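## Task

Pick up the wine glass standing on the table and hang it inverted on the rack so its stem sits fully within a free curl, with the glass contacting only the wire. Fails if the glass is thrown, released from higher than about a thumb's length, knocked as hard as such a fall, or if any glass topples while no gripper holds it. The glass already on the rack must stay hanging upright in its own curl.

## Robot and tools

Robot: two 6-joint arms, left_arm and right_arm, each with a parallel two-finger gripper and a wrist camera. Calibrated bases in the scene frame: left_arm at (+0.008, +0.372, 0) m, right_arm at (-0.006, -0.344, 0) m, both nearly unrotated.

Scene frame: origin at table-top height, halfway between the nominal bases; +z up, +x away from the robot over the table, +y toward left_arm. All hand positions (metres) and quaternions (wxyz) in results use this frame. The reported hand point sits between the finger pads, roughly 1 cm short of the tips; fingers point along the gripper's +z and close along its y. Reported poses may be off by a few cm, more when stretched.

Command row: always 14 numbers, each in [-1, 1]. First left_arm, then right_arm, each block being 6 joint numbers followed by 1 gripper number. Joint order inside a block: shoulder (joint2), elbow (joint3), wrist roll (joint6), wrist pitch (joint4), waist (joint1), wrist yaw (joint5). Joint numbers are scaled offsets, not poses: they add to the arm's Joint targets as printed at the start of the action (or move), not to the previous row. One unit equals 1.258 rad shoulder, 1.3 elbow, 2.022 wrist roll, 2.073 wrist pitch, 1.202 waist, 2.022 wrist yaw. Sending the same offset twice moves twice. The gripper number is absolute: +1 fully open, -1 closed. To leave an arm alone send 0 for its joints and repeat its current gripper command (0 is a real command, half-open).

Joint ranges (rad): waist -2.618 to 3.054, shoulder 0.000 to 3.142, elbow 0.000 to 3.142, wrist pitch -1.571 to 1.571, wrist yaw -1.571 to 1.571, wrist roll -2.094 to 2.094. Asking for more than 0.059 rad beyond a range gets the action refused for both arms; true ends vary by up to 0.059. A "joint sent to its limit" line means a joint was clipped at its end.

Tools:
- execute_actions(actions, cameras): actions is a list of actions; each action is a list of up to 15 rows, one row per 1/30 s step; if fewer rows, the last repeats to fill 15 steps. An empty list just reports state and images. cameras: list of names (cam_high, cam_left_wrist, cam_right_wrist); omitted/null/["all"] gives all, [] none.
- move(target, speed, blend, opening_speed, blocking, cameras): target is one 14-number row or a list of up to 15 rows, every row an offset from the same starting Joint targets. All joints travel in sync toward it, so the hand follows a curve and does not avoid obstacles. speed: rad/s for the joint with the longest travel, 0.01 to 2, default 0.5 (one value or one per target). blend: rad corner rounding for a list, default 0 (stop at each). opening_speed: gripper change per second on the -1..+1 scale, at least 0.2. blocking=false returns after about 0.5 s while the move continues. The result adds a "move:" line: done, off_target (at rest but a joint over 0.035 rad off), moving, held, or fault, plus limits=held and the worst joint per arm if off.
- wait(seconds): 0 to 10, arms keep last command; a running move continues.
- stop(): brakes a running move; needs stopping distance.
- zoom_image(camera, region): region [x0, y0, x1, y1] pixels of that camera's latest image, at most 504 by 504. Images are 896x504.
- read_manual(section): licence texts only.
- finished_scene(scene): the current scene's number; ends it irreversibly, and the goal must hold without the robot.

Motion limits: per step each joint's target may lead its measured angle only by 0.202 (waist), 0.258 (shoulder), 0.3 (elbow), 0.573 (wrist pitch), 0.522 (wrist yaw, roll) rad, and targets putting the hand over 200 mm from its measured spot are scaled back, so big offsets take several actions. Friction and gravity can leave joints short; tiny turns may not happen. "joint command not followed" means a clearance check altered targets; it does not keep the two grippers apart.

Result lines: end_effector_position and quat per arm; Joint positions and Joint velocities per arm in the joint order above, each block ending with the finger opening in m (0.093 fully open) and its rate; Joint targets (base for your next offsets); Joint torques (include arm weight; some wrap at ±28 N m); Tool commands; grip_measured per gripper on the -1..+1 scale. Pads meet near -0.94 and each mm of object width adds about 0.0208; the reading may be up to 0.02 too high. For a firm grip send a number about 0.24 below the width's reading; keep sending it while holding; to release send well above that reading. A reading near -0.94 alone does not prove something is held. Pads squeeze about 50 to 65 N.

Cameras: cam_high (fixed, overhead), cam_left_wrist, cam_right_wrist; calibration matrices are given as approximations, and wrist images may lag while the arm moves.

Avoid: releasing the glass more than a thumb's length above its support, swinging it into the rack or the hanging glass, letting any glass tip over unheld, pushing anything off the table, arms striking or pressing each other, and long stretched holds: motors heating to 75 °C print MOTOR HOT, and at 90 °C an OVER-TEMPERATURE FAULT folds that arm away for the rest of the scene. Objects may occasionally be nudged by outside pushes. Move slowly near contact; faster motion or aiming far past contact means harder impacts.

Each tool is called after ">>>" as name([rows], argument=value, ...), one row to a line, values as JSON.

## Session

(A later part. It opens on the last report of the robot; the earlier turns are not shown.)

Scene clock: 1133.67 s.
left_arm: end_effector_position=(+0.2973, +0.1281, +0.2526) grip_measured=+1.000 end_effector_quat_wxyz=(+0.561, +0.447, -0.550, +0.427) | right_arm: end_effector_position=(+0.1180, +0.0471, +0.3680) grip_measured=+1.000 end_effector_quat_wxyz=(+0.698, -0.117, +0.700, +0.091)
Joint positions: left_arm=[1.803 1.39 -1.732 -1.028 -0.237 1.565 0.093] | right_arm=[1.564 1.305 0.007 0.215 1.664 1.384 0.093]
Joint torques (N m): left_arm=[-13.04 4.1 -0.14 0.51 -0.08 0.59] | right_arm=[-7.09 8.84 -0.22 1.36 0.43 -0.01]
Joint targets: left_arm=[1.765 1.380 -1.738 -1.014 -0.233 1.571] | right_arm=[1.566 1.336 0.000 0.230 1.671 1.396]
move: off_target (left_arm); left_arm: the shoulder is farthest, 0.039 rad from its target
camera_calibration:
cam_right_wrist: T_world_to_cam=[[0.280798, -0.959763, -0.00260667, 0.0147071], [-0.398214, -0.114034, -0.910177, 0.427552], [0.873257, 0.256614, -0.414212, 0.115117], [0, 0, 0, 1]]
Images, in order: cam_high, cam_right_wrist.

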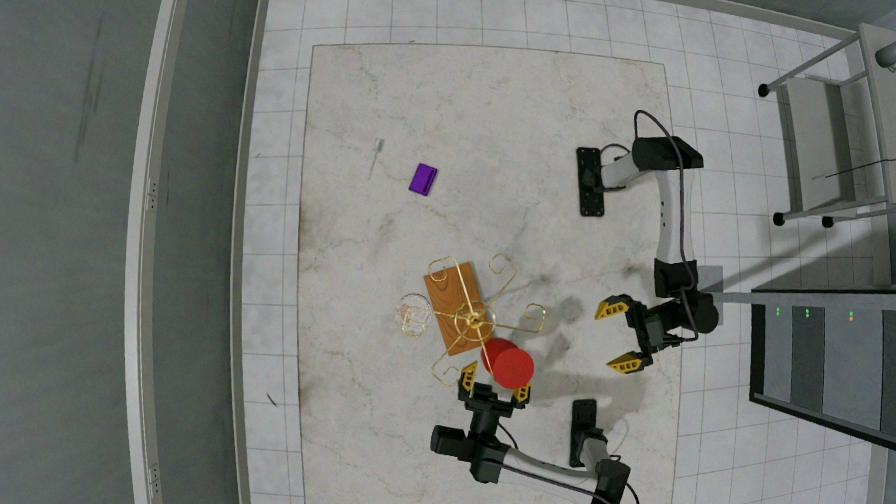

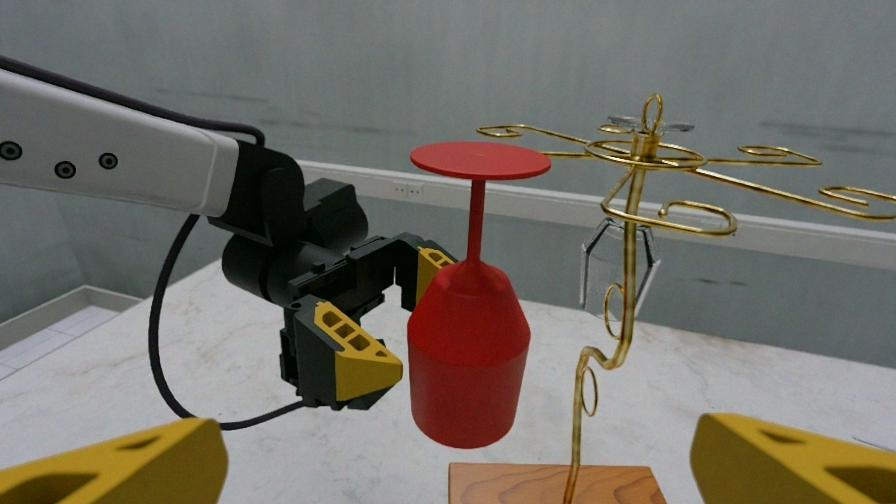

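>>> move([
  [-0.0577,-0.0672,0,0.0076,0.0757,0,1,0,0,0,0,0,0,1],
  [-0.2498,-0.2614,0,0.0128,0.2775,0,1,0,0,0,0,0,0,1],
], speed=0.3, blend=0.02, cameras=["cam_high","cam_right_wrist"])

>>> zoom_image(camera="cam_right_wrist", region=[380, 110, 600, 270])

>>> zoom_image(camera="cam_high", region=[450, 330, 550, 430])

Scene clock: 1149.57 s.
left_arm: end_effector_position=(+0.2761, +0.2282, +0.2558) grip_measured=+1.000 end_effector_quat_wxyz=(+0.478, +0.529, -0.472, +0.518) | right_arm: end_effector_position=(+0.1180, +0.0471, +0.3680) grip_measured=+1.000 end_effector_quat_wxyz=(+0.698, -0.117, +0.700, +0.091)
Joint positions: left_arm=[1.475 1.05 -1.732 -1 0.097 1.565 0.093] | right_arm=[1.564 1.305 0.007 0.215 1.664 1.384 0.093]
Joint torques (N m): left_arm=[-8.16 4.04 -0.1 0.52 -0.1 0.57] | right_arm=[-7.08 8.77 -0.18 1.37 0.62 -0.02]
Joint targets: left_arm=[1.450 1.040 -1.738 -0.987 0.100 1.571] | right_arm=[1.566 1.336 0.000 0.230 1.671 1.396]
move: done
camera_calibration:
cam_right_wrist: T_world_to_cam=[[0.280798, -0.959763, -0.00260667, 0.0147071], [-0.398214, -0.114034, -0.910177, 0.427552], [0.873257, 0.256614, -0.414212, 0.115117], [0, 0, 0, 1]]
Images, in order: cam_high, cam_right_wrist.

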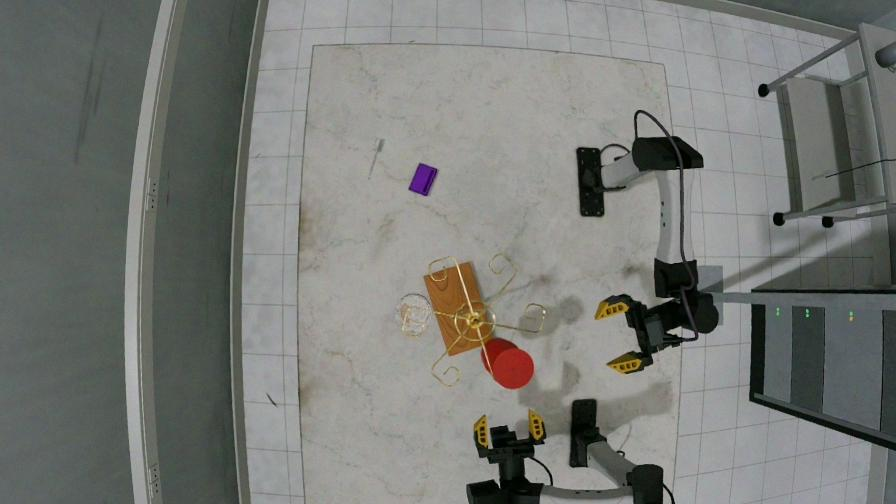

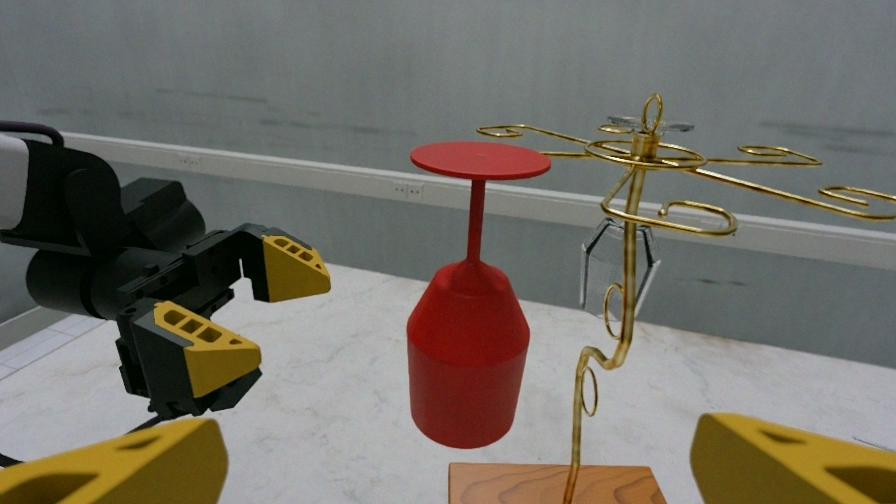

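Scaled by 2.291 from the camera's 896x504 image, which has a finer 1280x720 frame.

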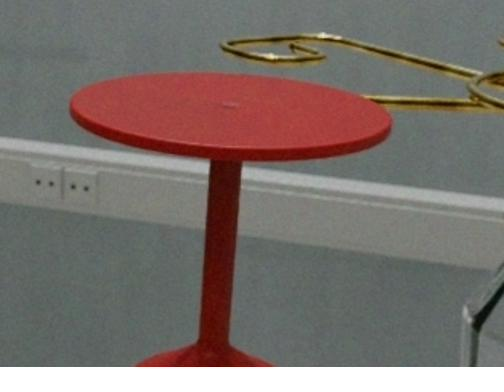

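Scaled by 5.040 from the camera's 896x504 image, which has a finer 1280x720 frame.

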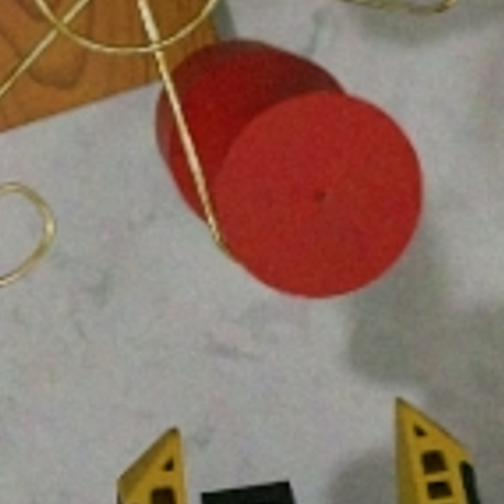

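>>> finished_scene(scene=1)

The scene is finished: the task was done.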